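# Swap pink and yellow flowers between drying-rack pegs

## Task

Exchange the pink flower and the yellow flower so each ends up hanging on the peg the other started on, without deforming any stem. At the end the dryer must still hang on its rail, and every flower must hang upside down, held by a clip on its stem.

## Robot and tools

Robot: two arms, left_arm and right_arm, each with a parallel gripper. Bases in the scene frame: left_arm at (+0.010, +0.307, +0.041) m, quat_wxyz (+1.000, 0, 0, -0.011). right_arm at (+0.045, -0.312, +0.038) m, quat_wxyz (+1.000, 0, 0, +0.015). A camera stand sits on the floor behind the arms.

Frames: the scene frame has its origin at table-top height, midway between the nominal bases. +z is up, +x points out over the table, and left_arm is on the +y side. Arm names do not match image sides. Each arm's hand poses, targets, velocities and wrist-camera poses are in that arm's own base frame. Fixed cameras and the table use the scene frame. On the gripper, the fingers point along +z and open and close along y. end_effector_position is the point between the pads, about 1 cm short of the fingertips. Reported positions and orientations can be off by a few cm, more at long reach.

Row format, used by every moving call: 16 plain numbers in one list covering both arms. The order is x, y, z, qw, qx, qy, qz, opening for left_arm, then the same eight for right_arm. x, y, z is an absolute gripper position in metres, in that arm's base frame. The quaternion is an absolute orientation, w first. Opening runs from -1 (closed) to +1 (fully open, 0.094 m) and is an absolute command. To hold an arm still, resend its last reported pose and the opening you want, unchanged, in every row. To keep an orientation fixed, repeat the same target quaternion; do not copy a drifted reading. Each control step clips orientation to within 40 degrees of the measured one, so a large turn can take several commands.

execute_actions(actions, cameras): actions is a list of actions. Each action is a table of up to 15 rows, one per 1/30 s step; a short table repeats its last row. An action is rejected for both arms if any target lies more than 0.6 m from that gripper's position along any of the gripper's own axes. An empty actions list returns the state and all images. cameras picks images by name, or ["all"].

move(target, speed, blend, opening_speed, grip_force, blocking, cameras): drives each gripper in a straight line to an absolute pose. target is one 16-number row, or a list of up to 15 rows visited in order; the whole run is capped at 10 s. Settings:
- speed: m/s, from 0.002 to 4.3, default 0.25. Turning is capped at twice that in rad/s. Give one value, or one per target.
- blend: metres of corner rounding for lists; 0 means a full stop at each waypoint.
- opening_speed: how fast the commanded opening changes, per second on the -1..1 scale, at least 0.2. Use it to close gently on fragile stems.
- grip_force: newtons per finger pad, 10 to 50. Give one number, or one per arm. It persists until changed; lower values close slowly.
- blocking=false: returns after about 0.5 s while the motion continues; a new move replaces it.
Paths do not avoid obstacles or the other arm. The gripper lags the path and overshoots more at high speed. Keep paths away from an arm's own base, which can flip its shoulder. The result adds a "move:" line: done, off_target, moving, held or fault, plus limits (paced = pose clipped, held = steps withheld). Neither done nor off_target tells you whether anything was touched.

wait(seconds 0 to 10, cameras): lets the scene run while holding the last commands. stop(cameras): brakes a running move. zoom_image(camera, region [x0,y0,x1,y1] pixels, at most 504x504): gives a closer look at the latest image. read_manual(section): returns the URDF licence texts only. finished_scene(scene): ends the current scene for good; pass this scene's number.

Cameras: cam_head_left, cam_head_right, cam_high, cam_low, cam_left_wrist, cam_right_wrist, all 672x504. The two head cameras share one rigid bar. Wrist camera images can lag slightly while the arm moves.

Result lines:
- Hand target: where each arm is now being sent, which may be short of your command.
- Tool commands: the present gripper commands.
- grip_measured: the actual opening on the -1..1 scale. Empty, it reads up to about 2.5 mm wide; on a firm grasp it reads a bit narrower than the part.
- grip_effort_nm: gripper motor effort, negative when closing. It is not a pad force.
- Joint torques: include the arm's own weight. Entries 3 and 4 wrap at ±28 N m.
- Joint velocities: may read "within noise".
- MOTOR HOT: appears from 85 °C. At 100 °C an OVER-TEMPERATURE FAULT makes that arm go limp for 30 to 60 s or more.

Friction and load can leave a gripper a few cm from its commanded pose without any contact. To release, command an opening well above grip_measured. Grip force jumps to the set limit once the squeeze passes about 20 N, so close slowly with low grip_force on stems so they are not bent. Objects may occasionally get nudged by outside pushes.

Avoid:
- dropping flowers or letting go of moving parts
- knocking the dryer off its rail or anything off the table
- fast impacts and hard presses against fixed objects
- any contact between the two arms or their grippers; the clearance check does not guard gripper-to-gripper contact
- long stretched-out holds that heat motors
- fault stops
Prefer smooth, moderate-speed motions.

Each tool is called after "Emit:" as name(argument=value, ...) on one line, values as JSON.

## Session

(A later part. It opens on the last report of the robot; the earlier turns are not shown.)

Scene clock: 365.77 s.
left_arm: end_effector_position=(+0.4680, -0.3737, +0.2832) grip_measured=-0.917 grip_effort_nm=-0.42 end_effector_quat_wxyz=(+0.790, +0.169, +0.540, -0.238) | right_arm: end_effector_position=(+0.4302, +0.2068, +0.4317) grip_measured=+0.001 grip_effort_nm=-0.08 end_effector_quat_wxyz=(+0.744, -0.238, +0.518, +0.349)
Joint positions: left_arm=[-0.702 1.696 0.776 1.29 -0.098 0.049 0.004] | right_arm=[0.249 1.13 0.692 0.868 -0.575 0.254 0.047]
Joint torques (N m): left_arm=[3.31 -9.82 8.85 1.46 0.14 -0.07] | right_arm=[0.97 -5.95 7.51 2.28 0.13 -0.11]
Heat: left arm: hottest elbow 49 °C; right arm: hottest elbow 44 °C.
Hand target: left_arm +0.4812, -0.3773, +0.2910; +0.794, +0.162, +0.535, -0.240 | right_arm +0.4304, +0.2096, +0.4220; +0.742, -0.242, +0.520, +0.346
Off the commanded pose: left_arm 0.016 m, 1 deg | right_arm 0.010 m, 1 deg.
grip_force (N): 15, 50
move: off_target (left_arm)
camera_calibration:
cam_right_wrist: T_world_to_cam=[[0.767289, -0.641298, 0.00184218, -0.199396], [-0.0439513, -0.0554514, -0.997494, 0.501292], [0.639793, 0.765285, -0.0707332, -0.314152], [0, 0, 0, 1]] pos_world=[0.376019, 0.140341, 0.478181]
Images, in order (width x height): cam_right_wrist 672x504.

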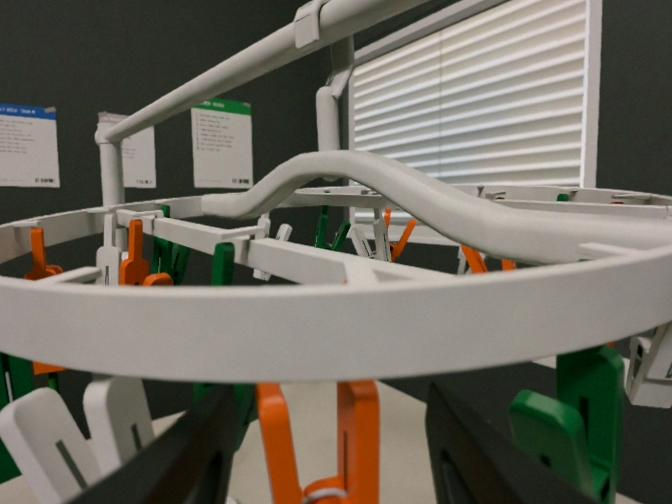

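Emit:
move(target=[0.4818, -0.3780, 0.291, 0.7934, 0.162, 0.535, -0.2404, -1.0, 0.4305, 0.2095, 0.422, 0.7424, -0.2424, 0.5199, 0.3462, -0.68], speed=0.05, opening_speed=0.5, cameras=["cam_right_wrist", "cam_left_wrist"])

Scene clock: 371.03 s.
left_arm: end_effector_position=(+0.4681, -0.3739, +0.2826) grip_measured=-0.917 grip_effort_nm=-0.42 end_effector_quat_wxyz=(+0.789, +0.169, +0.540, -0.238) | right_arm: end_effector_position=(+0.4301, +0.2068, +0.4320) grip_measured=-0.596 grip_effort_nm=-0.95 end_effector_quat_wxyz=(+0.744, -0.238, +0.517, +0.349)
Joint positions: left_arm=[-0.702 1.697 0.776 1.289 -0.098 0.049 0.004] | right_arm=[0.249 1.13 0.692 0.87 -0.575 0.254 0.019]
Joint torques (N m): left_arm=[3.31 -9.99 8.85 1.5 0.15 -0.07] | right_arm=[1.03 -5.89 7.56 2.21 0.13 -0.12]
Heat: left arm: hottest elbow 49 °C; right arm: hottest elbow 43 °C.
Hand target: left_arm +0.4812, -0.3774, +0.2909; +0.794, +0.162, +0.535, -0.240 | right_arm +0.4304, +0.2095, +0.4220; +0.742, -0.243, +0.520, +0.346
Off the commanded pose: left_arm 0.017 m, 1 deg | right_arm 0.010 m, 1 deg.
grip_force (N): 15, 50
move: off_target (left_arm)
camera_calibration:
cam_left_wrist: T_world_to_cam=[[-0.55002, -0.834886, -0.02105, -0.0487341], [-0.0448159, 0.0546744, -0.997498, 0.361165], [0.833948, -0.5477, -0.0674882, -0.48373], [0, 0, 0, 1]] pos_world=[0.392787, -0.325373, 0.326589]
cam_right_wrist: T_world_to_cam=[[0.767201, -0.6414, 0.00303013, -0.199687], [-0.0422913, -0.0552989, -0.997574, 0.500873], [0.640011, 0.765211, -0.069551, -0.314583], [0, 0, 0, 1]] pos_world=[0.375719, 0.140341, 0.478384]
Images, in order (width x height): cam_left_wrist 672x504, cam_right_wrist 672x504.

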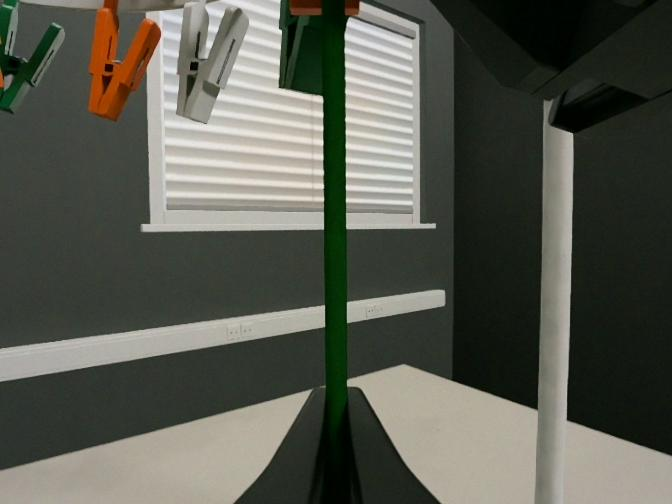

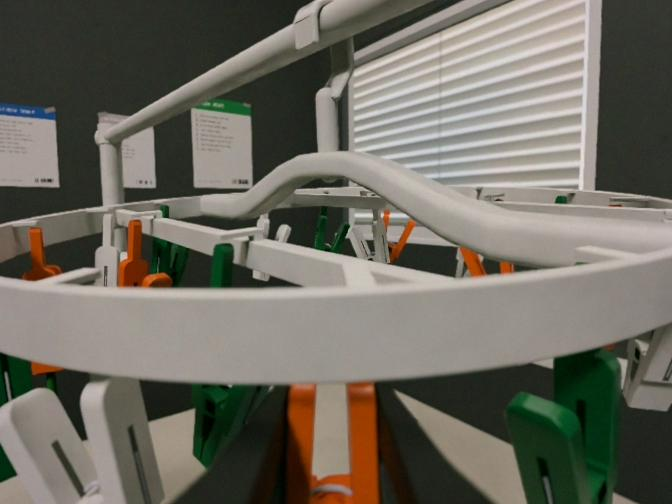

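Emit:
move(target=[0.4818, -0.3780, 0.291, 0.7934, 0.162, 0.535, -0.2404, -1.0, 0.4305, 0.2095, 0.422, 0.7424, -0.2424, 0.5199, 0.3462, -0.85], speed=0.05, opening_speed=0.5, cameras=["cam_right_wrist", "cam_left_wrist", "cam_low"])

Emit:
zoom_image(camera="cam_low", region=[60, 50, 260, 290])

Scene clock: 375.13 s.
left_arm: end_effector_position=(+0.4681, -0.3739, +0.2826) grip_measured=-0.917 grip_effort_nm=-0.42 end_effector_quat_wxyz=(+0.789, +0.169, +0.540, -0.238) | right_arm: end_effector_position=(+0.4301, +0.2068, +0.4320) grip_measured=-0.603 grip_effort_nm=-1.03 end_effector_quat_wxyz=(+0.744, -0.238, +0.517, +0.349)
Joint positions: left_arm=[-0.702 1.697 0.776 1.289 -0.098 0.049 0.004] | right_arm=[0.249 1.13 0.692 0.87 -0.575 0.254 0.019]
Joint torques (N m): left_arm=[3.31 -9.88 8.85 1.5 0.15 -0.07] | right_arm=[0.91 -5.83 7.54 2.18 0.13 -0.12]
Heat: left arm: hottest elbow 49 °C; right arm: hottest elbow 43 °C.
Hand target: left_arm +0.4812, -0.3774, +0.2909; +0.794, +0.162, +0.535, -0.240 | right_arm +0.4304, +0.2095, +0.4220; +0.742, -0.243, +0.520, +0.346
Off the commanded pose: left_arm 0.017 m, 1 deg | right_arm 0.010 m, 1 deg.
grip_force (N): 15, 50
move: off_target (left_arm)
camera_calibration:
cam_left_wrist: T_world_to_cam=[[-0.55002, -0.834886, -0.02105, -0.0487341], [-0.0448159, 0.0546744, -0.997498, 0.361165], [0.833948, -0.5477, -0.0674882, -0.48373], [0, 0, 0, 1]] pos_world=[0.392787, -0.325373, 0.326589]
cam_right_wrist: T_world_to_cam=[[0.767201, -0.6414, 0.00303013, -0.199687], [-0.0422913, -0.0552989, -0.997574, 0.500873], [0.640011, 0.765211, -0.069551, -0.314583], [0, 0, 0, 1]] pos_world=[0.375719, 0.140341, 0.478384]
Images, in order (width x height): cam_low 672x504, cam_left_wrist 672x504, cam_right_wrist 672x504.

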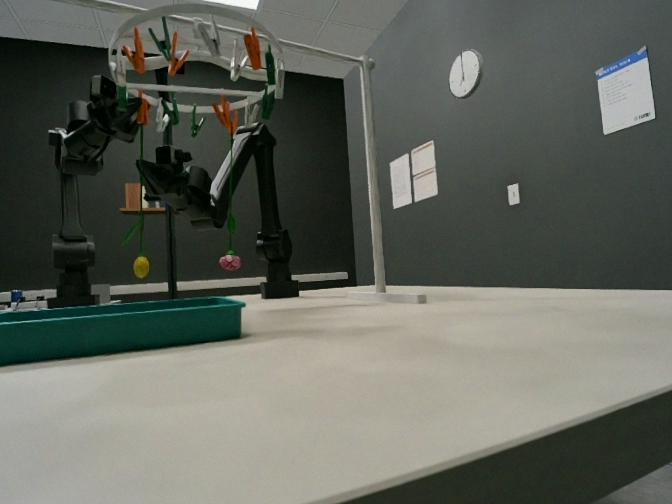

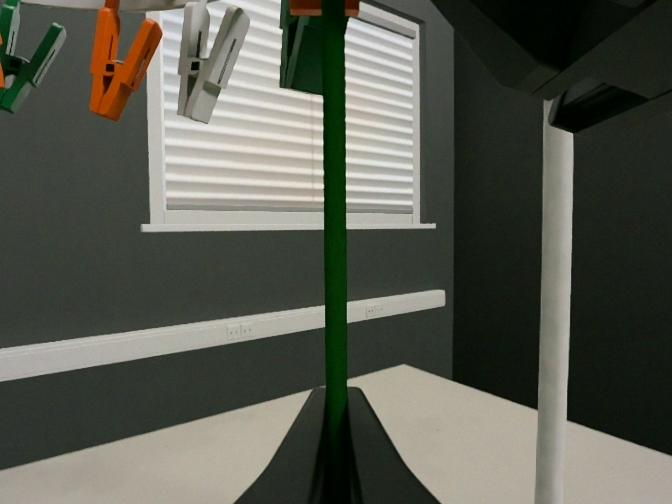

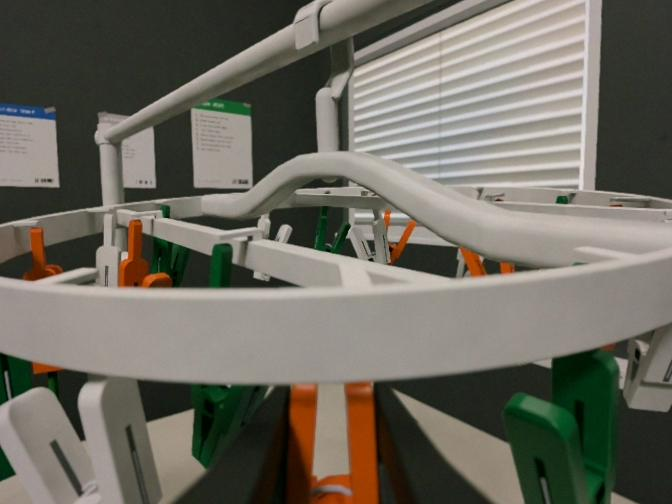

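Scaled by 2.100 from the camera's 672x504 image, which has a finer 960x720 frame.

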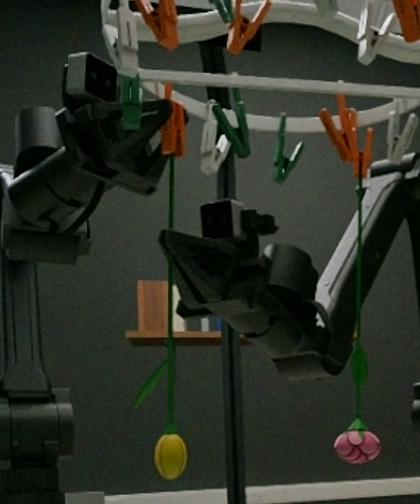

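Emit:
move(target=[0.4818, -0.3780, 0.270, 0.7934, 0.162, 0.535, -0.2404, -1.0, 0.4305, 0.2095, 0.422, 0.7424, -0.2424, 0.5199, 0.3462, -0.85], speed=0.05, cameras=["cam_right_wrist", "cam_left_wrist"])

Scene clock: 380.10 s.
left_arm: end_effector_position=(+0.4719, -0.3770, +0.2586) grip_measured=-0.917 grip_effort_nm=-0.42 end_effector_quat_wxyz=(+0.783, +0.173, +0.549, -0.235) | right_arm: end_effector_position=(+0.4301, +0.2068, +0.4320) grip_measured=-0.604 grip_effort_nm=-1.03 end_effector_quat_wxyz=(+0.744, -0.238, +0.517, +0.349)
Joint positions: left_arm=[-0.702 1.751 0.776 1.321 -0.098 0.049 0.004] | right_arm=[0.249 1.13 0.692 0.87 -0.575 0.254 0.019]
Joint torques (N m): left_arm=[3.25 -10.46 7.87 2.76 0.15 -0.07] | right_arm=[0.85 -5.89 7.49 2.22 0.13 -0.11]
Heat: left arm: hottest elbow 49 °C; right arm: hottest elbow 42 °C.
Hand target: left_arm +0.4813, -0.3775, +0.2700; +0.793, +0.162, +0.535, -0.240 | right_arm +0.4304, +0.2095, +0.4220; +0.742, -0.243, +0.520, +0.346
Off the commanded pose: left_arm 0.015 m, 2 deg | right_arm 0.010 m, 1 deg.
grip_force (N): 15, 50
move: off_target (left_arm)
camera_calibration:
cam_left_wrist: T_world_to_cam=[[-0.550411, -0.834557, -0.0236959, -0.0488819], [-0.0619562, 0.0691325, -0.995682, 0.350476], [0.832592, -0.546567, -0.0897573, -0.48327], [0, 0, 0, 1]] pos_world=[0.397175, -0.329163, 0.304427]
cam_right_wrist: T_world_to_cam=[[0.767201, -0.6414, 0.00303013, -0.199687], [-0.0422913, -0.0552989, -0.997574, 0.500873], [0.640011, 0.765211, -0.069551, -0.314583], [0, 0, 0, 1]] pos_world=[0.375719, 0.140341, 0.478384]
Images, in order (width x height): cam_left_wrist 672x504, cam_right_wrist 672x504.

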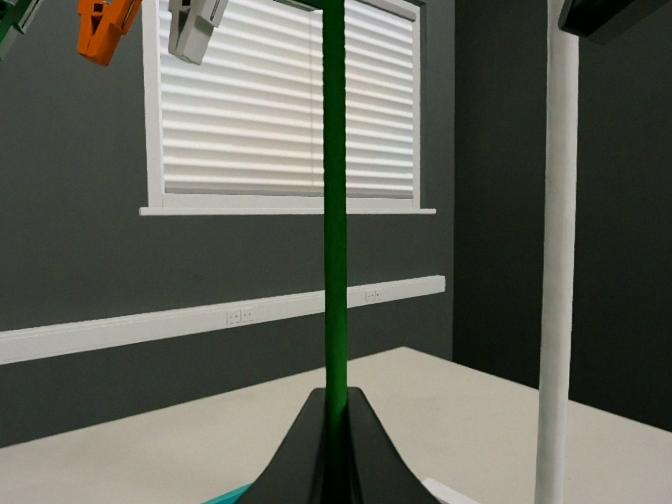

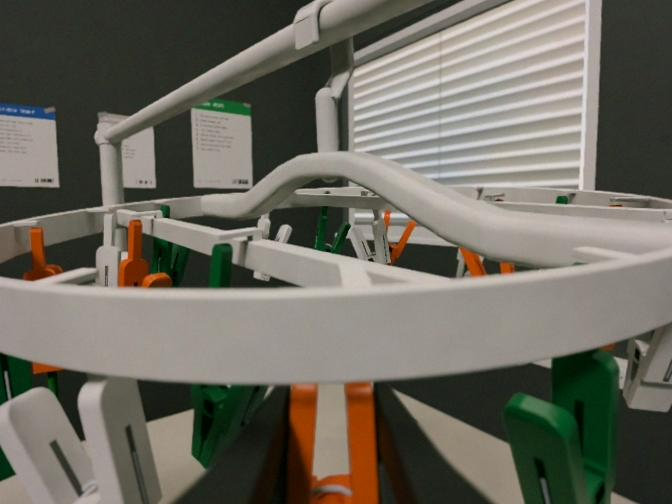

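Emit:
move(target=[0.4818, -0.3780, 0.250, 0.7934, 0.162, 0.535, -0.2404, -1.0, 0.4305, 0.2095, 0.422, 0.7424, -0.2424, 0.5199, 0.3462, -0.85], speed=0.06, cameras=["cam_right_wrist", "cam_left_wrist", "cam_low", "cam_high"])

Emit:
zoom_image(camera="cam_low", region=[60, 50, 260, 290])

Scene clock: 383.93 s.
left_arm: end_effector_position=(+0.4729, -0.3779, +0.2415) grip_measured=-0.917 grip_effort_nm=-0.42 end_effector_quat_wxyz=(+0.785, +0.172, +0.547, -0.236) | right_arm: end_effector_position=(+0.4301, +0.2068, +0.4320) grip_measured=-0.604 grip_effort_nm=-1.03 end_effector_quat_wxyz=(+0.744, -0.238, +0.517, +0.349)
Joint positions: left_arm=[-0.702 1.803 0.776 1.378 -0.098 0.049 0.004] | right_arm=[0.249 1.13 0.692 0.87 -0.575 0.254 0.019]
Joint torques (N m): left_arm=[3.31 -10.81 7.15 2.76 0.15 -0.07] | right_arm=[1.08 -5.89 7.54 2.19 0.14 -0.11]
Heat: left arm: hottest elbow 49 °C; right arm: hottest elbow 41 °C.
Hand target: left_arm +0.4815, -0.3776, +0.2500; +0.793, +0.162, +0.535, -0.240 | right_arm +0.4304, +0.2095, +0.4220; +0.742, -0.243, +0.520, +0.346
Off the commanded pose: left_arm 0.012 m, 2 deg | right_arm 0.010 m, 1 deg.
grip_force (N): 15, 50
move: off_target (left_arm)
camera_calibration:
cam_left_wrist: T_world_to_cam=[[-0.550344, -0.83462, -0.0230275, -0.0497087], [-0.0579027, 0.0656652, -0.99616, 0.330534], [0.832928, -0.546898, -0.0844652, -0.487793], [0, 0, 0, 1]] pos_world=[0.398078, -0.329965, 0.286918]
cam_right_wrist: T_world_to_cam=[[0.767201, -0.6414, 0.00303013, -0.199687], [-0.0422913, -0.0552989, -0.997574, 0.500873], [0.640011, 0.765211, -0.069551, -0.314583], [0, 0, 0, 1]] pos_world=[0.375719, 0.140341, 0.478384]
Images, in order (width x height): cam_high 672x504, cam_low 672x504, cam_left_wrist 672x504, cam_right_wrist 672x504.

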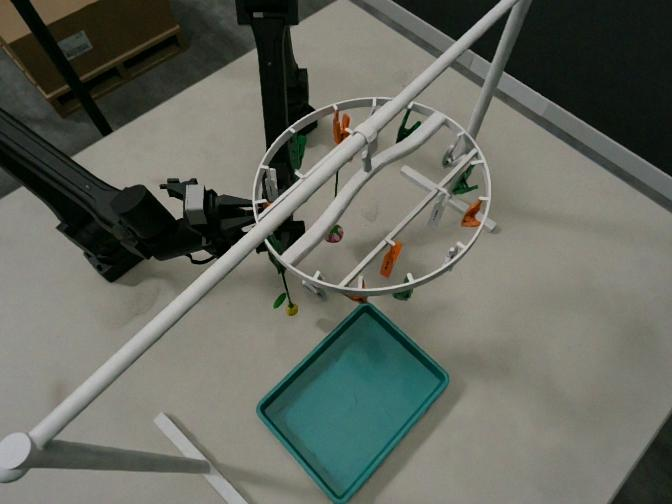

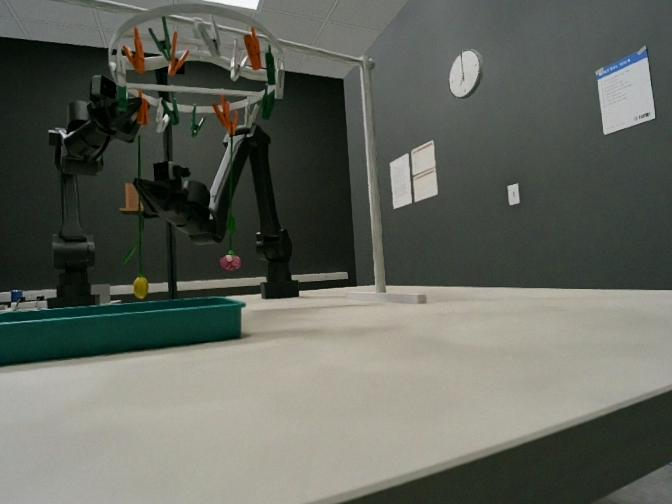

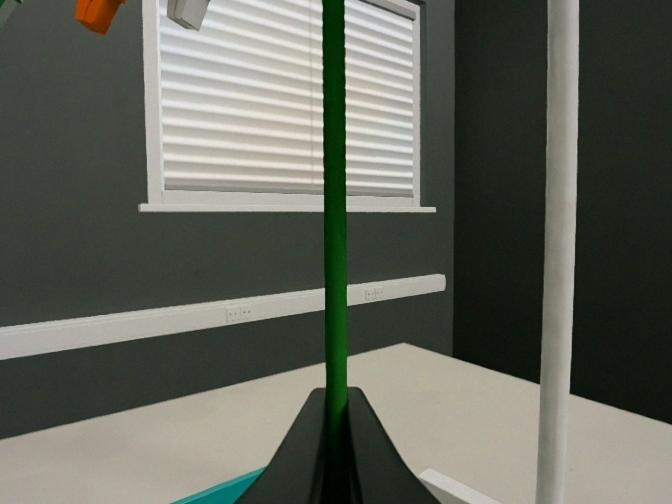

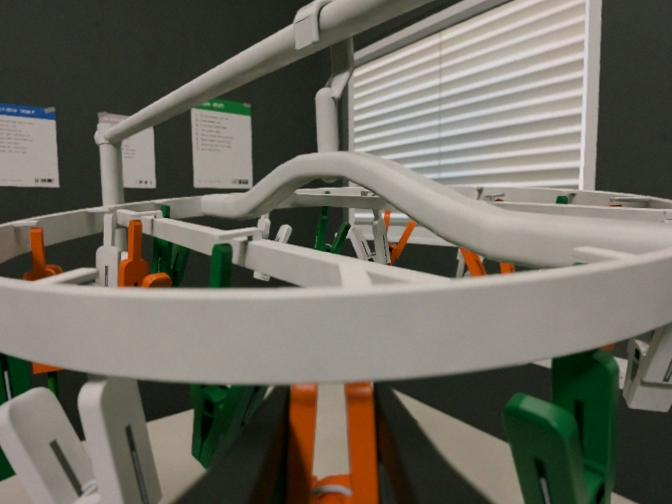

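Scaled by 2.100 from the camera's 672x504 image, which has a finer 960x720 frame.

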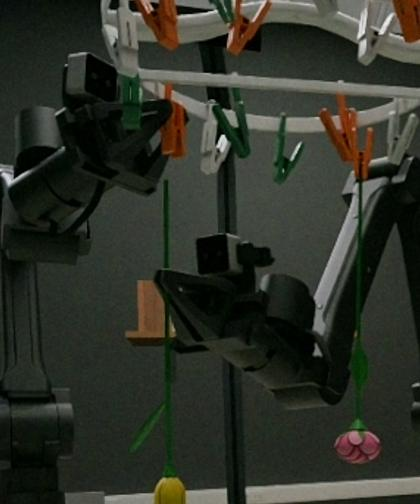

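Emit:
move(target=[[0.4818, -0.3780, 0.250, 0.7934, 0.162, 0.535, -0.2404, -1.0, 0.4305, 0.2095, 0.422, 0.7424, -0.2424, 0.5199, 0.3462, 0.0], [0.4818, -0.3780, 0.250, 0.7934, 0.162, 0.535, -0.2404, -1.0, 0.390, 0.161, 0.405, 0.7424, -0.2424, 0.5199, 0.3462, 0.0], [0.4818, -0.3780, 0.250, 0.7934, 0.162, 0.535, -0.2404, -1.0, 0.330, 0.193, 0.417, 0.7784, -0.1787, 0.5451, 0.2552, 0.0]], speed=[0.1, 0.12, 0.15], blend=[0, 0.02, 0], cameras=["cam_right_wrist", "cam_low", "cam_head_left"])

Scene clock: 439.00 s.
left_arm: end_effector_position=(+0.4729, -0.3779, +0.2415) grip_measured=-0.917 grip_effort_nm=-0.42 end_effector_quat_wxyz=(+0.785, +0.172, +0.547, -0.236) | right_arm: end_effector_position=(+0.3322, +0.1903, +0.4252) grip_measured=-0.001 grip_effort_nm=0.07 end_effector_quat_wxyz=(+0.782, -0.171, +0.540, +0.259)
Joint positions: left_arm=[-0.702 1.803 0.776 1.378 -0.098 0.049 0.004] | right_arm=[0.444 0.724 0.47 0.626 -0.172 0.08 0.047]
Joint torques (N m): left_arm=[3.31 -10.7 7.16 2.74 0.15 -0.06] | right_arm=[1.32 -0.85 8.17 1.51 0.13 -0.13]
Heat: left arm: hottest elbow 46 °C; right arm: hottest elbow 37 °C.
Hand target: left_arm +0.4815, -0.3776, +0.2500; +0.793, +0.162, +0.535, -0.240 | right_arm +0.3300, +0.1930, +0.4171; +0.778, -0.179, +0.545, +0.255
Off the commanded pose: left_arm 0.012 m, 2 deg | right_arm 0.009 m, 1 deg.
grip_force (N): 15, 50
move: off_target (left_arm)
camera_calibration:
cam_right_wrist: T_world_to_cam=[[0.592761, -0.805376, -0.00184875, -0.0439236], [-0.0514157, -0.0355512, -0.998044, 0.488528], [0.803735, 0.591697, -0.0624823, -0.264222], [0, 0, 0, 1]] pos_world=[0.263519, 0.138332, 0.470982]
Images, in order (width x height): cam_head_left 672x504, cam_low 672x504, cam_right_wrist 672x504.

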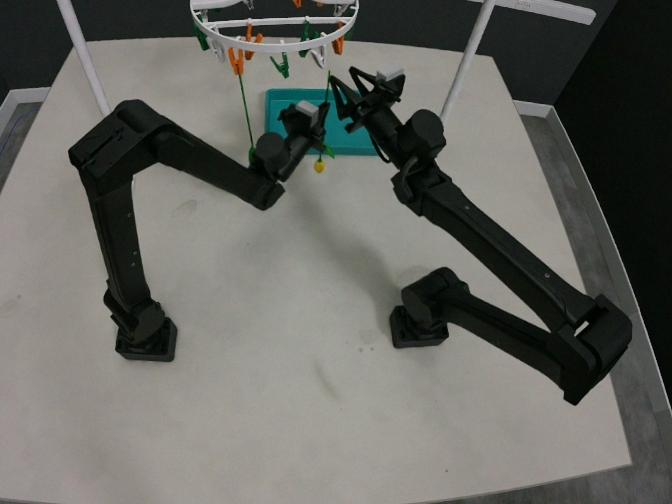

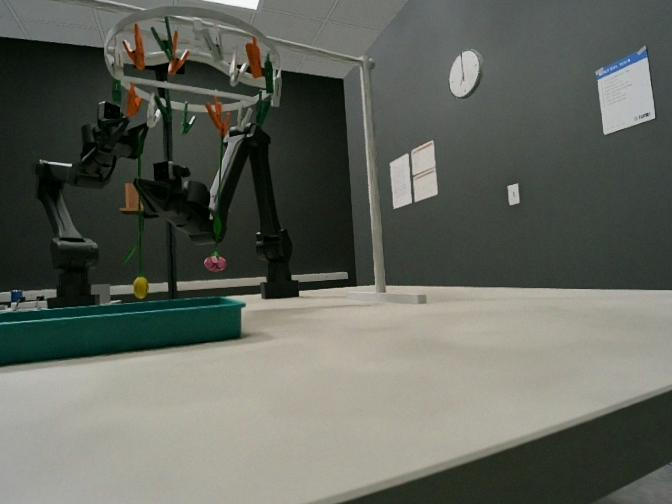

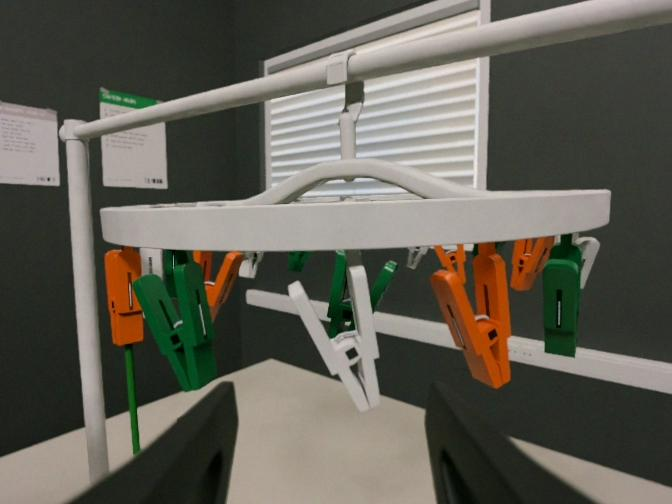

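Emit:
move(target=[0.4818, -0.3780, 0.250, 0.7934, 0.162, 0.535, -0.2404, -1.0, 0.376, 0.2205, 0.440, 0.7784, -0.1787, 0.5451, 0.2552, 0.0], speed=0.08, cameras=["cam_right_wrist"])

Scene clock: 454.67 s.
left_arm: end_effector_position=(+0.4729, -0.3779, +0.2415) grip_measured=-0.917 grip_effort_nm=-0.42 end_effector_quat_wxyz=(+0.785, +0.172, +0.547, -0.236) | right_arm: end_effector_position=(+0.3721, +0.2136, +0.4048) grip_measured=-0.001 grip_effort_nm=0.07 end_effector_quat_wxyz=(+0.759, -0.175, +0.573, +0.255)
Joint positions: left_arm=[-0.702 1.803 0.776 1.378 -0.098 0.049 0.004] | right_arm=[0.46 0.882 0.531 0.641 -0.155 0.073 0.047]
Joint torques (N m): left_arm=[3.31 -10.75 7.15 2.73 0.15 -0.06] | right_arm=[1.38 -2.2 13.27 2.5 0.11 -0.14]
Heat: left arm: hottest elbow 46 °C; right arm: hottest elbow 38 °C.
Hand target: left_arm +0.4815, -0.3776, +0.2500; +0.793, +0.162, +0.535, -0.240 | right_arm +0.3740, +0.2191, +0.4393; +0.778, -0.178, +0.545, +0.255
Off the commanded pose: left_arm 0.012 m, 2 deg | right_arm 0.036 m, 4 deg.
grip_force (N): 15, 50
move: off_target (left_arm, right_arm)
camera_calibration:
cam_right_wrist: T_world_to_cam=[[0.590645, -0.806768, -0.0162752, -0.041911], [-0.123884, -0.0707303, -0.989773, 0.502129], [0.797365, 0.58662, -0.141722, -0.275878], [0, 0, 0, 1]] pos_world=[0.306936, 0.163539, 0.457213]
Images, in order (width x height): cam_right_wrist 672x504.

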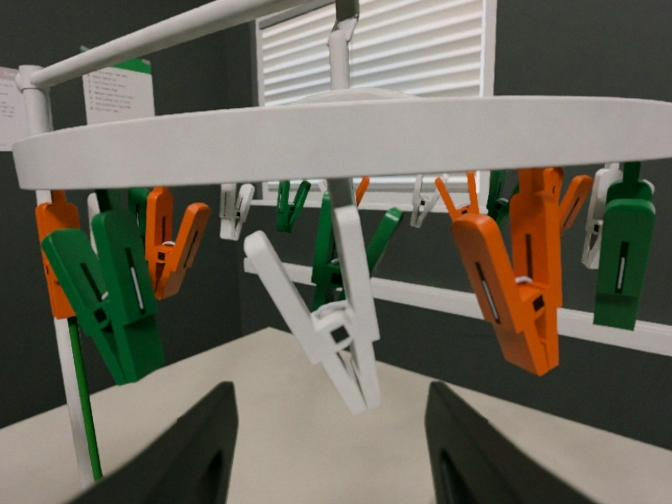

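Emit:
move(target=[0.4818, -0.3780, 0.250, 0.7934, 0.162, 0.535, -0.2404, -1.0, 0.380, 0.2215, 0.466, 0.7784, -0.1787, 0.5451, 0.2552, 0.0], speed=0.08, cameras=["cam_right_wrist"])

Scene clock: 462.23 s.
left_arm: end_effector_position=(+0.4729, -0.3779, +0.2415) grip_measured=-0.917 grip_effort_nm=-0.42 end_effector_quat_wxyz=(+0.785, +0.172, +0.547, -0.236) | right_arm: end_effector_position=(+0.3782, +0.2166, +0.4312) grip_measured=-0.001 grip_effort_nm=0.08 end_effector_quat_wxyz=(+0.763, -0.175, +0.568, +0.256)
Joint positions: left_arm=[-0.702 1.803 0.776 1.378 -0.098 0.049 0.004] | right_arm=[0.46 0.882 0.596 0.59 -0.155 0.073 0.047]
Joint torques (N m): left_arm=[3.31 -10.7 7.15 2.73 0.15 -0.06] | right_arm=[1.03 -3.19 13.49 1.61 -0.02 -0.12]
Heat: left arm: hottest elbow 46 °C; right arm: hottest elbow 40 °C.
Hand target: left_arm +0.4815, -0.3776, +0.2500; +0.793, +0.162, +0.535, -0.240 | right_arm +0.3781, +0.2203, +0.4653; +0.779, -0.178, +0.545, +0.255
Off the commanded pose: left_arm 0.012 m, 2 deg | right_arm 0.035 m, 3 deg.
grip_force (N): 15, 50
move: off_target (left_arm, right_arm)
camera_calibration:
cam_right_wrist: T_world_to_cam=[[0.590826, -0.806676, -0.0140591, -0.0437085], [-0.112357, -0.0650116, -0.991539, 0.524452], [0.798937, 0.587407, -0.129046, -0.284983], [0, 0, 0, 1]] pos_world=[0.312433, 0.166238, 0.482624]
Images, in order (width x height): cam_right_wrist 672x504.

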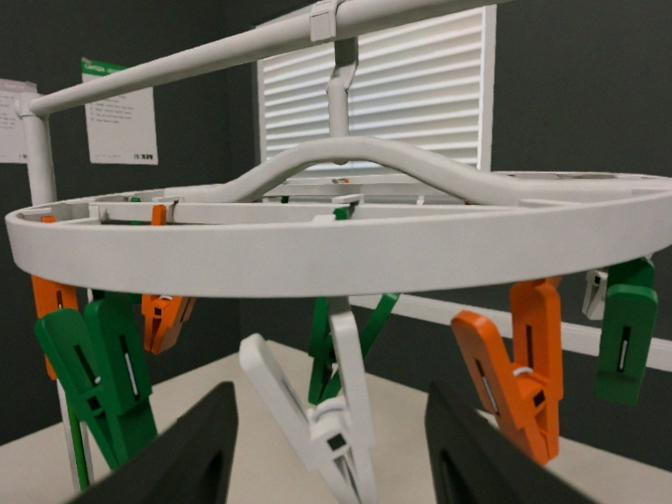

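Emit:
move(target=[[0.4818, -0.3780, 0.250, 0.7934, 0.162, 0.535, -0.2404, -1.0, 0.380, 0.2225, 0.466, 0.7784, -0.1787, 0.5451, 0.2552, 0.28], [0.4818, -0.3780, 0.250, 0.7934, 0.162, 0.535, -0.2404, -1.0, 0.4003, 0.2418, 0.475, 0.7784, -0.1787, 0.5451, 0.2552, 0.28]], speed=0.06, cameras=["cam_right_wrist"])

Scene clock: 471.27 s.
left_arm: end_effector_position=(+0.4729, -0.3779, +0.2415) grip_measured=-0.917 grip_effort_nm=-0.42 end_effector_quat_wxyz=(+0.785, +0.172, +0.547, -0.236) | right_arm: end_effector_position=(+0.3966, +0.2348, +0.4410) grip_measured=+0.279 grip_effort_nm=0.08 end_effector_quat_wxyz=(+0.762, -0.176, +0.569, +0.255)
Joint positions: left_arm=[-0.702 1.803 0.776 1.378 -0.098 0.049 0.004] | right_arm=[0.486 0.955 0.663 0.59 -0.131 0.064 0.06]
Joint torques (N m): left_arm=[3.31 -10.64 7.16 2.71 0.15 -0.06] | right_arm=[1.32 -3.55 13.52 2.02 0.09 -0.12]
Heat: left arm: hottest elbow 46 °C; right arm: hottest elbow 42 °C.
Hand target: left_arm +0.4815, -0.3776, +0.2500; +0.793, +0.162, +0.535, -0.240 | right_arm +0.3983, +0.2404, +0.4740; +0.778, -0.178, +0.545, +0.255
Off the commanded pose: left_arm 0.012 m, 2 deg | right_arm 0.035 m, 3 deg.
grip_force (N): 15, 50
move: off_target (left_arm, right_arm)
camera_calibration:
cam_right_wrist: T_world_to_cam=[[0.591328, -0.806323, -0.0132172, -0.04052], [-0.115218, -0.0682526, -0.990993, 0.539014], [0.798158, 0.587524, -0.133263, -0.306918], [0, 0, 0, 1]] pos_world=[0.331034, 0.184439, 0.492722]
Images, in order (width x height): cam_right_wrist 672x504.

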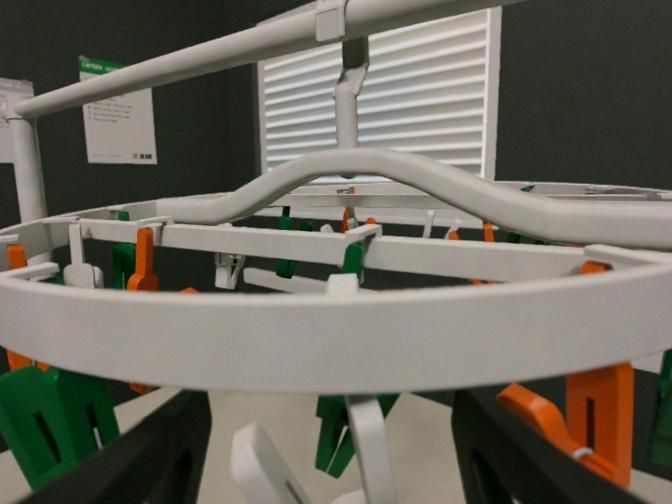

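Emit:
move(target=[0.4818, -0.3780, 0.250, 0.7934, 0.162, 0.535, -0.2404, -1.0, 0.4003, 0.2418, 0.462, 0.7784, -0.1787, 0.5451, 0.2552, -0.85], speed=0.05, opening_speed=0.5, cameras=["cam_right_wrist", "cam_left_wrist", "cam_low", "cam_head_left"])

Emit:
zoom_image(camera="cam_low", region=[60, 50, 260, 290])

Scene clock: 481.97 s.
left_arm: end_effector_position=(+0.4729, -0.3779, +0.2415) grip_measured=-0.917 grip_effort_nm=-0.42 end_effector_quat_wxyz=(+0.785, +0.172, +0.547, -0.236) | right_arm: end_effector_position=(+0.3988, +0.2360, +0.4417) grip_measured=-0.606 grip_effort_nm=-1.01 end_effector_quat_wxyz=(+0.766, -0.175, +0.563, +0.256)
Joint positions: left_arm=[-0.702 1.803 0.776 1.378 -0.098 0.049 0.004] | right_arm=[0.487 0.97 0.663 0.619 -0.13 0.064 0.018]
Joint torques (N m): left_arm=[3.25 -10.7 7.15 2.71 0.15 -0.07] | right_arm=[1.44 -3.72 11.66 2.54 0.09 -0.13]
Heat: left arm: hottest elbow 46 °C; right arm: hottest elbow 44 °C.
Hand target: left_arm +0.4815, -0.3776, +0.2500; +0.793, +0.162, +0.535, -0.240 | right_arm +0.3995, +0.2412, +0.4618; +0.778, -0.178, +0.545, +0.255
Off the commanded pose: left_arm 0.012 m, 2 deg | right_arm 0.021 m, 3 deg.
grip_force (N): 15, 50
move: off_target (left_arm, right_arm)
camera_calibration:
cam_left_wrist: T_world_to_cam=[[-0.550344, -0.83462, -0.0230275, -0.0497087], [-0.0579027, 0.0656652, -0.99616, 0.330534], [0.832928, -0.546898, -0.0844652, -0.487793], [0, 0, 0, 1]] pos_world=[0.398078, -0.329965, 0.286918]
cam_right_wrist: T_world_to_cam=[[0.591021, -0.806587, -0.0105639, -0.0417834], [-0.101623, -0.061459, -0.992923, 0.533925], [0.800229, 0.587912, -0.118291, -0.316755], [0, 0, 0, 1]] pos_world=[0.332431, 0.185337, 0.492236]
Images, in order (width x height): cam_head_left 672x504, cam_low 672x504, cam_left_wrist 672x504, cam_right_wrist 672x504.

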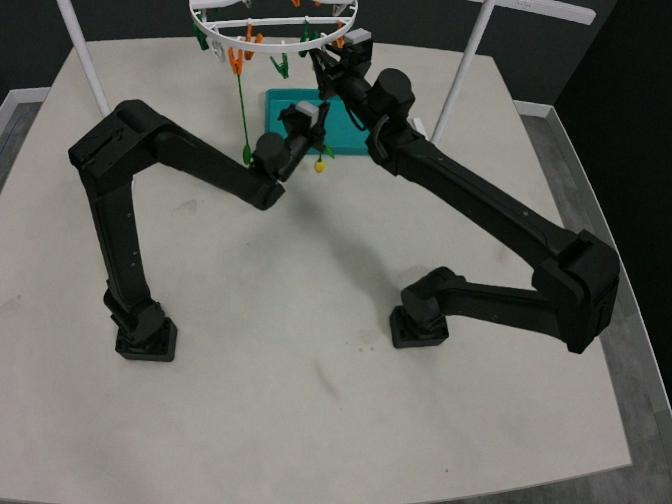

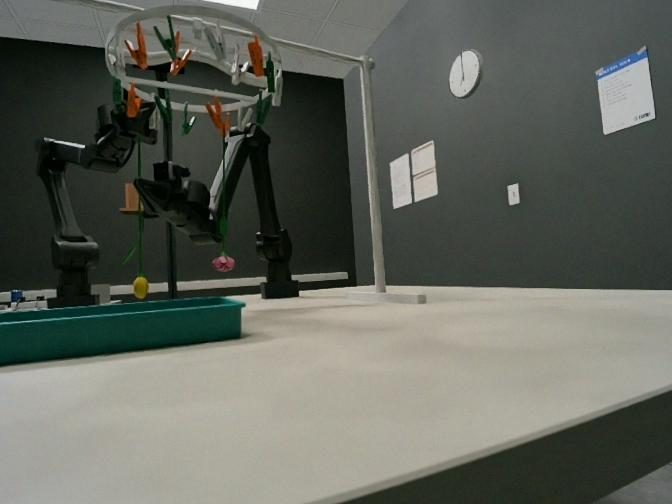

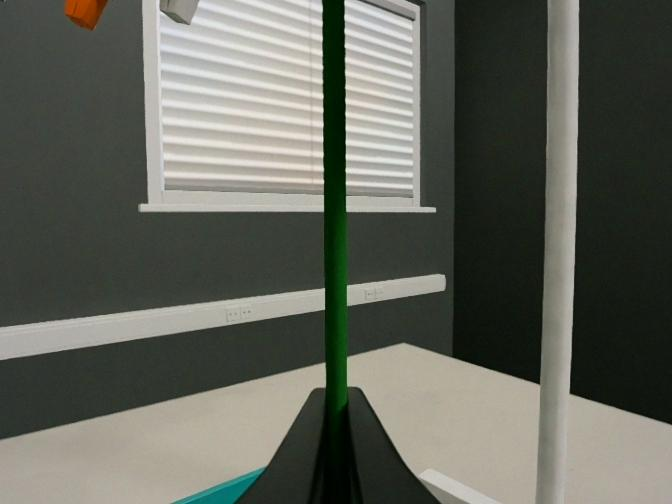

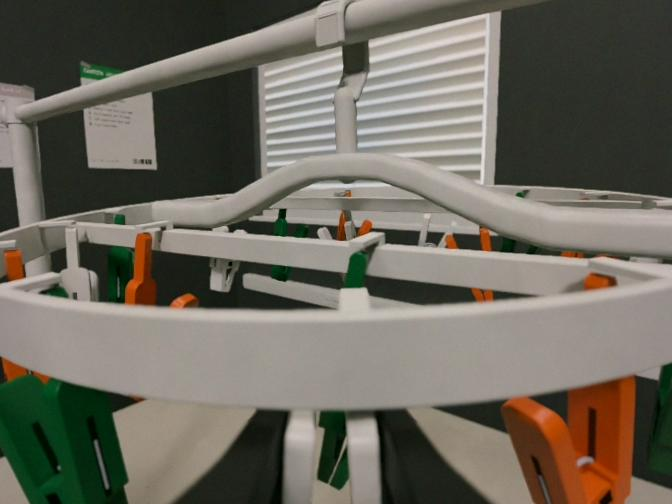

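Scaled by 2.100 from the camera's 672x504 image, which has a finer 960x720 frame.

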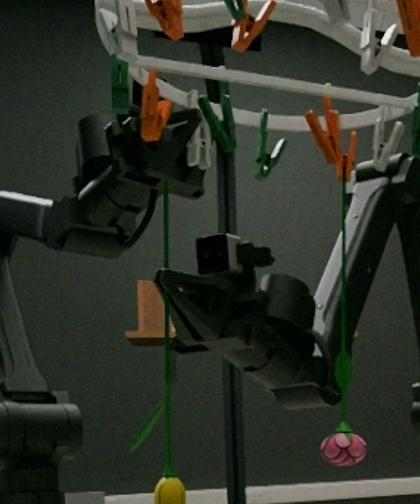

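Emit:
move(target=[0.4416, -0.3527, 0.254, 0.7934, 0.162, 0.535, -0.2404, -1.0, 0.4003, 0.2418, 0.462, 0.7784, -0.1787, 0.5451, 0.2552, -0.85], speed=0.08, cameras=["cam_right_wrist", "cam_left_wrist", "cam_low", "cam_high"])

Emit:
zoom_image(camera="cam_low", region=[90, 70, 220, 200])

Emit:
zoom_image(camera="cam_high", region=[220, 120, 400, 320])

Scene clock: 493.60 s.
left_arm: end_effector_position=(+0.4464, -0.3535, +0.2396) grip_measured=-0.917 grip_effort_nm=-0.42 end_effector_quat_wxyz=(+0.785, +0.169, +0.549, -0.233) | right_arm: end_effector_position=(+0.3988, +0.2360, +0.4417) grip_measured=-0.607 grip_effort_nm=-1.03 end_effector_quat_wxyz=(+0.766, -0.175, +0.563, +0.256)
Joint positions: left_arm=[-0.702 1.748 0.672 1.425 -0.107 0.049 0.004] | right_arm=[0.487 0.97 0.663 0.619 -0.13 0.064 0.018]
Joint torques (N m): left_arm=[2.2 -11.99 4.81 2.67 -0.04 0] | right_arm=[1.44 -3.78 11.69 2.44 0.09 -0.12]
Heat: left arm: hottest elbow 45 °C; right arm: hottest elbow 44 °C.
Hand target: left_arm +0.4417, -0.3527, +0.2537; +0.793, +0.162, +0.535, -0.240 | right_arm +0.3995, +0.2412, +0.4618; +0.778, -0.178, +0.545, +0.255
Off the commanded pose: left_arm 0.015 m, 2 deg | right_arm 0.021 m, 3 deg.
grip_force (N): 15, 50
move: off_target (left_arm, right_arm)
camera_calibration:
cam_left_wrist: T_world_to_cam=[[-0.543489, -0.839172, -0.0202577, -0.049295], [-0.0617981, 0.0640677, -0.99603, 0.326647], [0.837139, -0.540079, -0.0866794, -0.451394], [0, 0, 0, 1]] pos_world=[0.371274, -0.306083, 0.285225]
cam_right_wrist: T_world_to_cam=[[0.591021, -0.806587, -0.0105639, -0.0417834], [-0.101623, -0.061459, -0.992923, 0.533925], [0.800229, 0.587912, -0.118291, -0.316755], [0, 0, 0, 1]] pos_world=[0.332431, 0.185337, 0.492236]
Images, in order (width x height): cam_high 672x504, cam_low 672x504, cam_left_wrist 672x504, cam_right_wrist 672x504.

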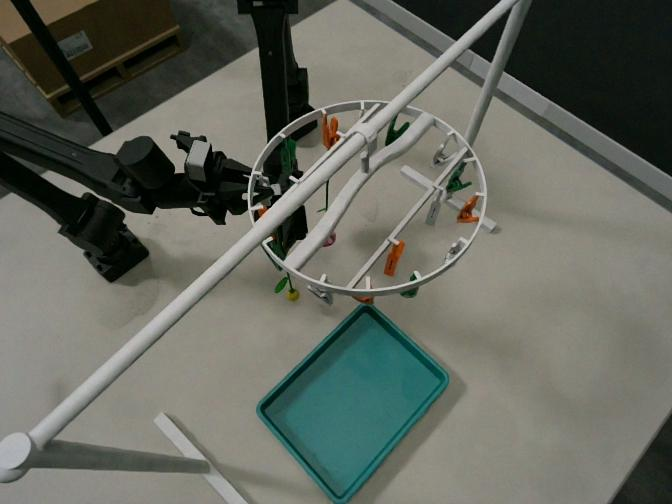

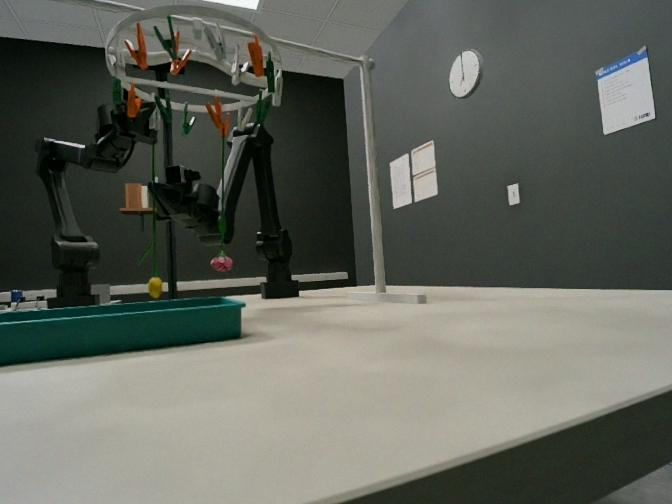

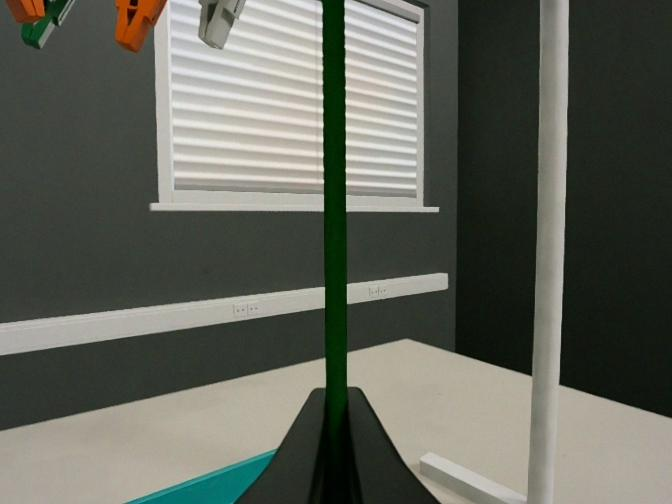

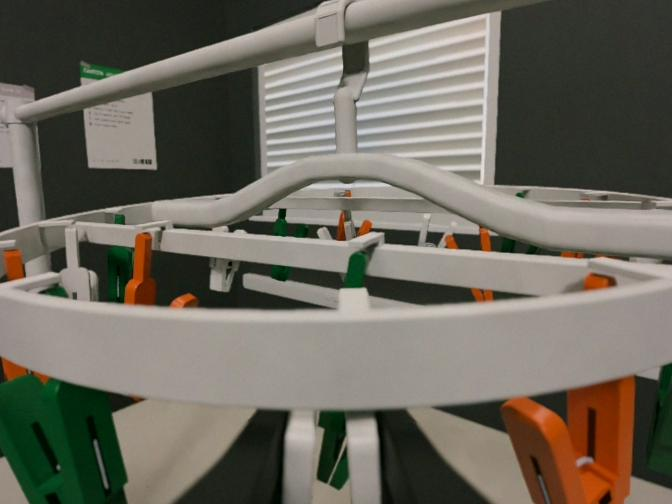

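Scaled by 3.877 from the camera's 672x504 image, which has a finer 960x720 frame.

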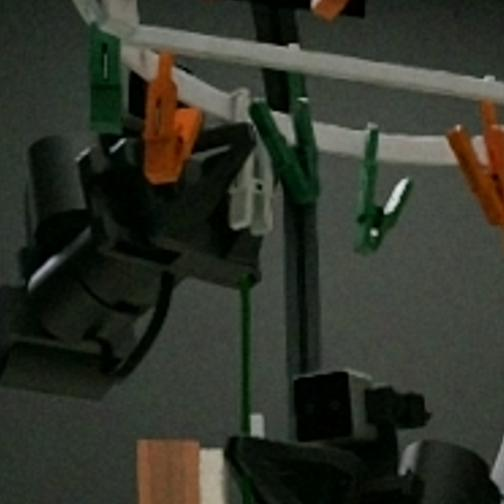

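Scaled by 2.520 from the camera's 672x504 image, which has a finer 960x720 frame.

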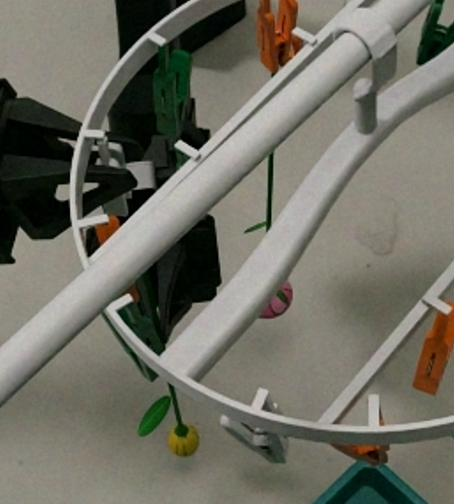

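Emit:
move(target=[0.4235, -0.350, 0.256, 0.7934, 0.162, 0.535, -0.2404, -1.0, 0.4003, 0.2418, 0.462, 0.7784, -0.1787, 0.5451, 0.2552, -0.85], speed=0.06, cameras=["cam_left_wrist", "cam_low"])

Emit:
zoom_image(camera="cam_low", region=[90, 70, 220, 200])

Scene clock: 504.27 s.
left_arm: end_effector_position=(+0.4301, -0.3489, +0.2414) grip_measured=-0.917 grip_effort_nm=-0.42 end_effector_quat_wxyz=(+0.784, +0.166, +0.550, -0.235) | right_arm: end_effector_position=(+0.3988, +0.2360, +0.4417) grip_measured=-0.607 grip_effort_nm=-1.03 end_effector_quat_wxyz=(+0.766, -0.175, +0.563, +0.256)
Joint positions: left_arm=[-0.721 1.717 0.629 1.437 -0.13 0.049 0.004] | right_arm=[0.487 0.97 0.663 0.619 -0.13 0.064 0.018]
Joint torques (N m): left_arm=[1.9 -11.58 4.63 2.7 -0.06 0.11] | right_arm=[1.49 -3.84 11.69 2.43 0.09 -0.11]
Heat: left arm: hottest elbow 44 °C; right arm: hottest elbow 45 °C.
Hand target: left_arm +0.4237, -0.3498, +0.2558; +0.793, +0.162, +0.535, -0.240 | right_arm +0.3995, +0.2412, +0.4618; +0.778, -0.178, +0.545, +0.255
Off the commanded pose: left_arm 0.016 m, 2 deg | right_arm 0.021 m, 3 deg.
grip_force (N): 15, 50
move: off_target (left_arm, right_arm)
camera_calibration:
cam_left_wrist: T_world_to_cam=[[-0.542205, -0.840153, -0.0125546, -0.0569797], [-0.0670158, 0.0581339, -0.996057, 0.327332], [0.83757, -0.539225, -0.087824, -0.434863], [0, 0, 0, 1]] pos_world=[0.35527, -0.30139, 0.287134]
Images, in order (width x height): cam_low 672x504, cam_left_wrist 672x504.

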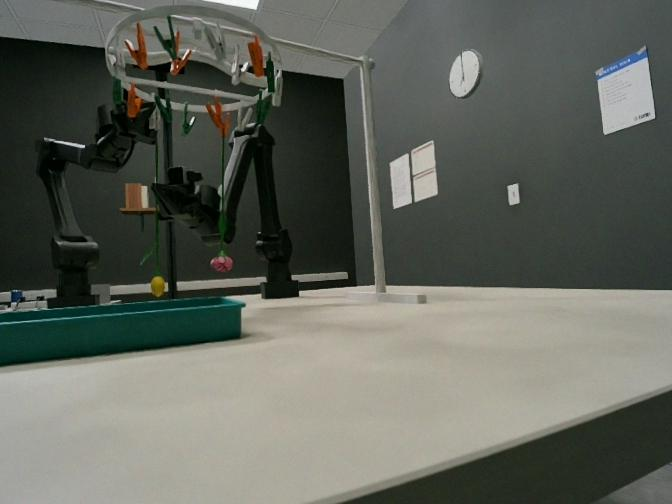

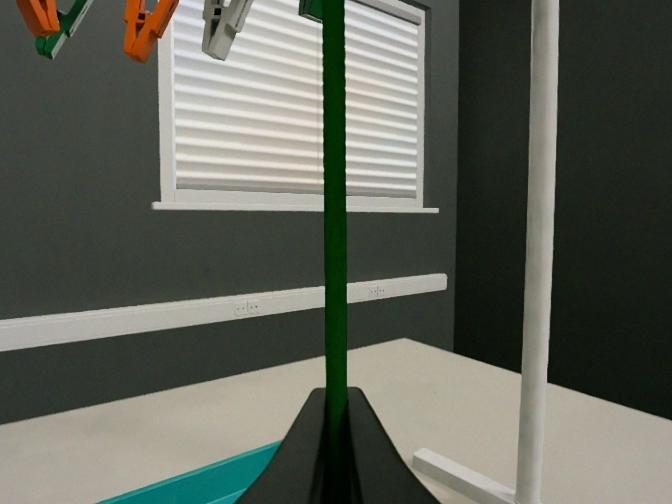

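Scaled by 3.877 from the camera's 672x504 image, which has a finer 960x720 frame.

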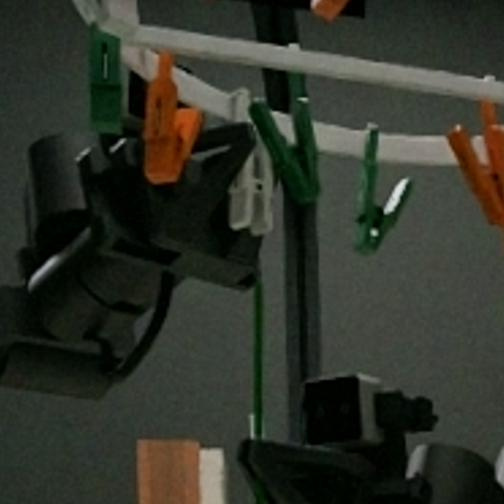

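Emit:
zoom_image(camera="cam_low", region=[135, 95, 185, 150])

Scaled by 9.164 from the camera's 672x504 image, which has a finer 960x720 frame.

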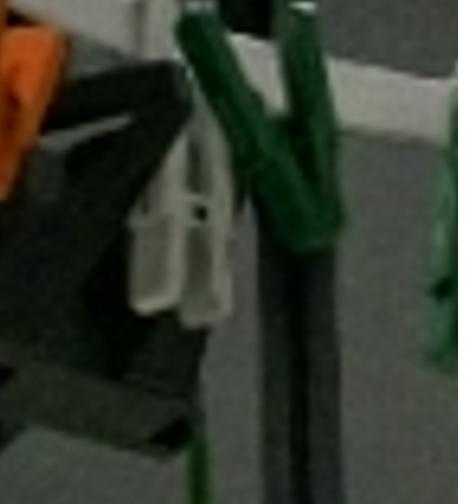

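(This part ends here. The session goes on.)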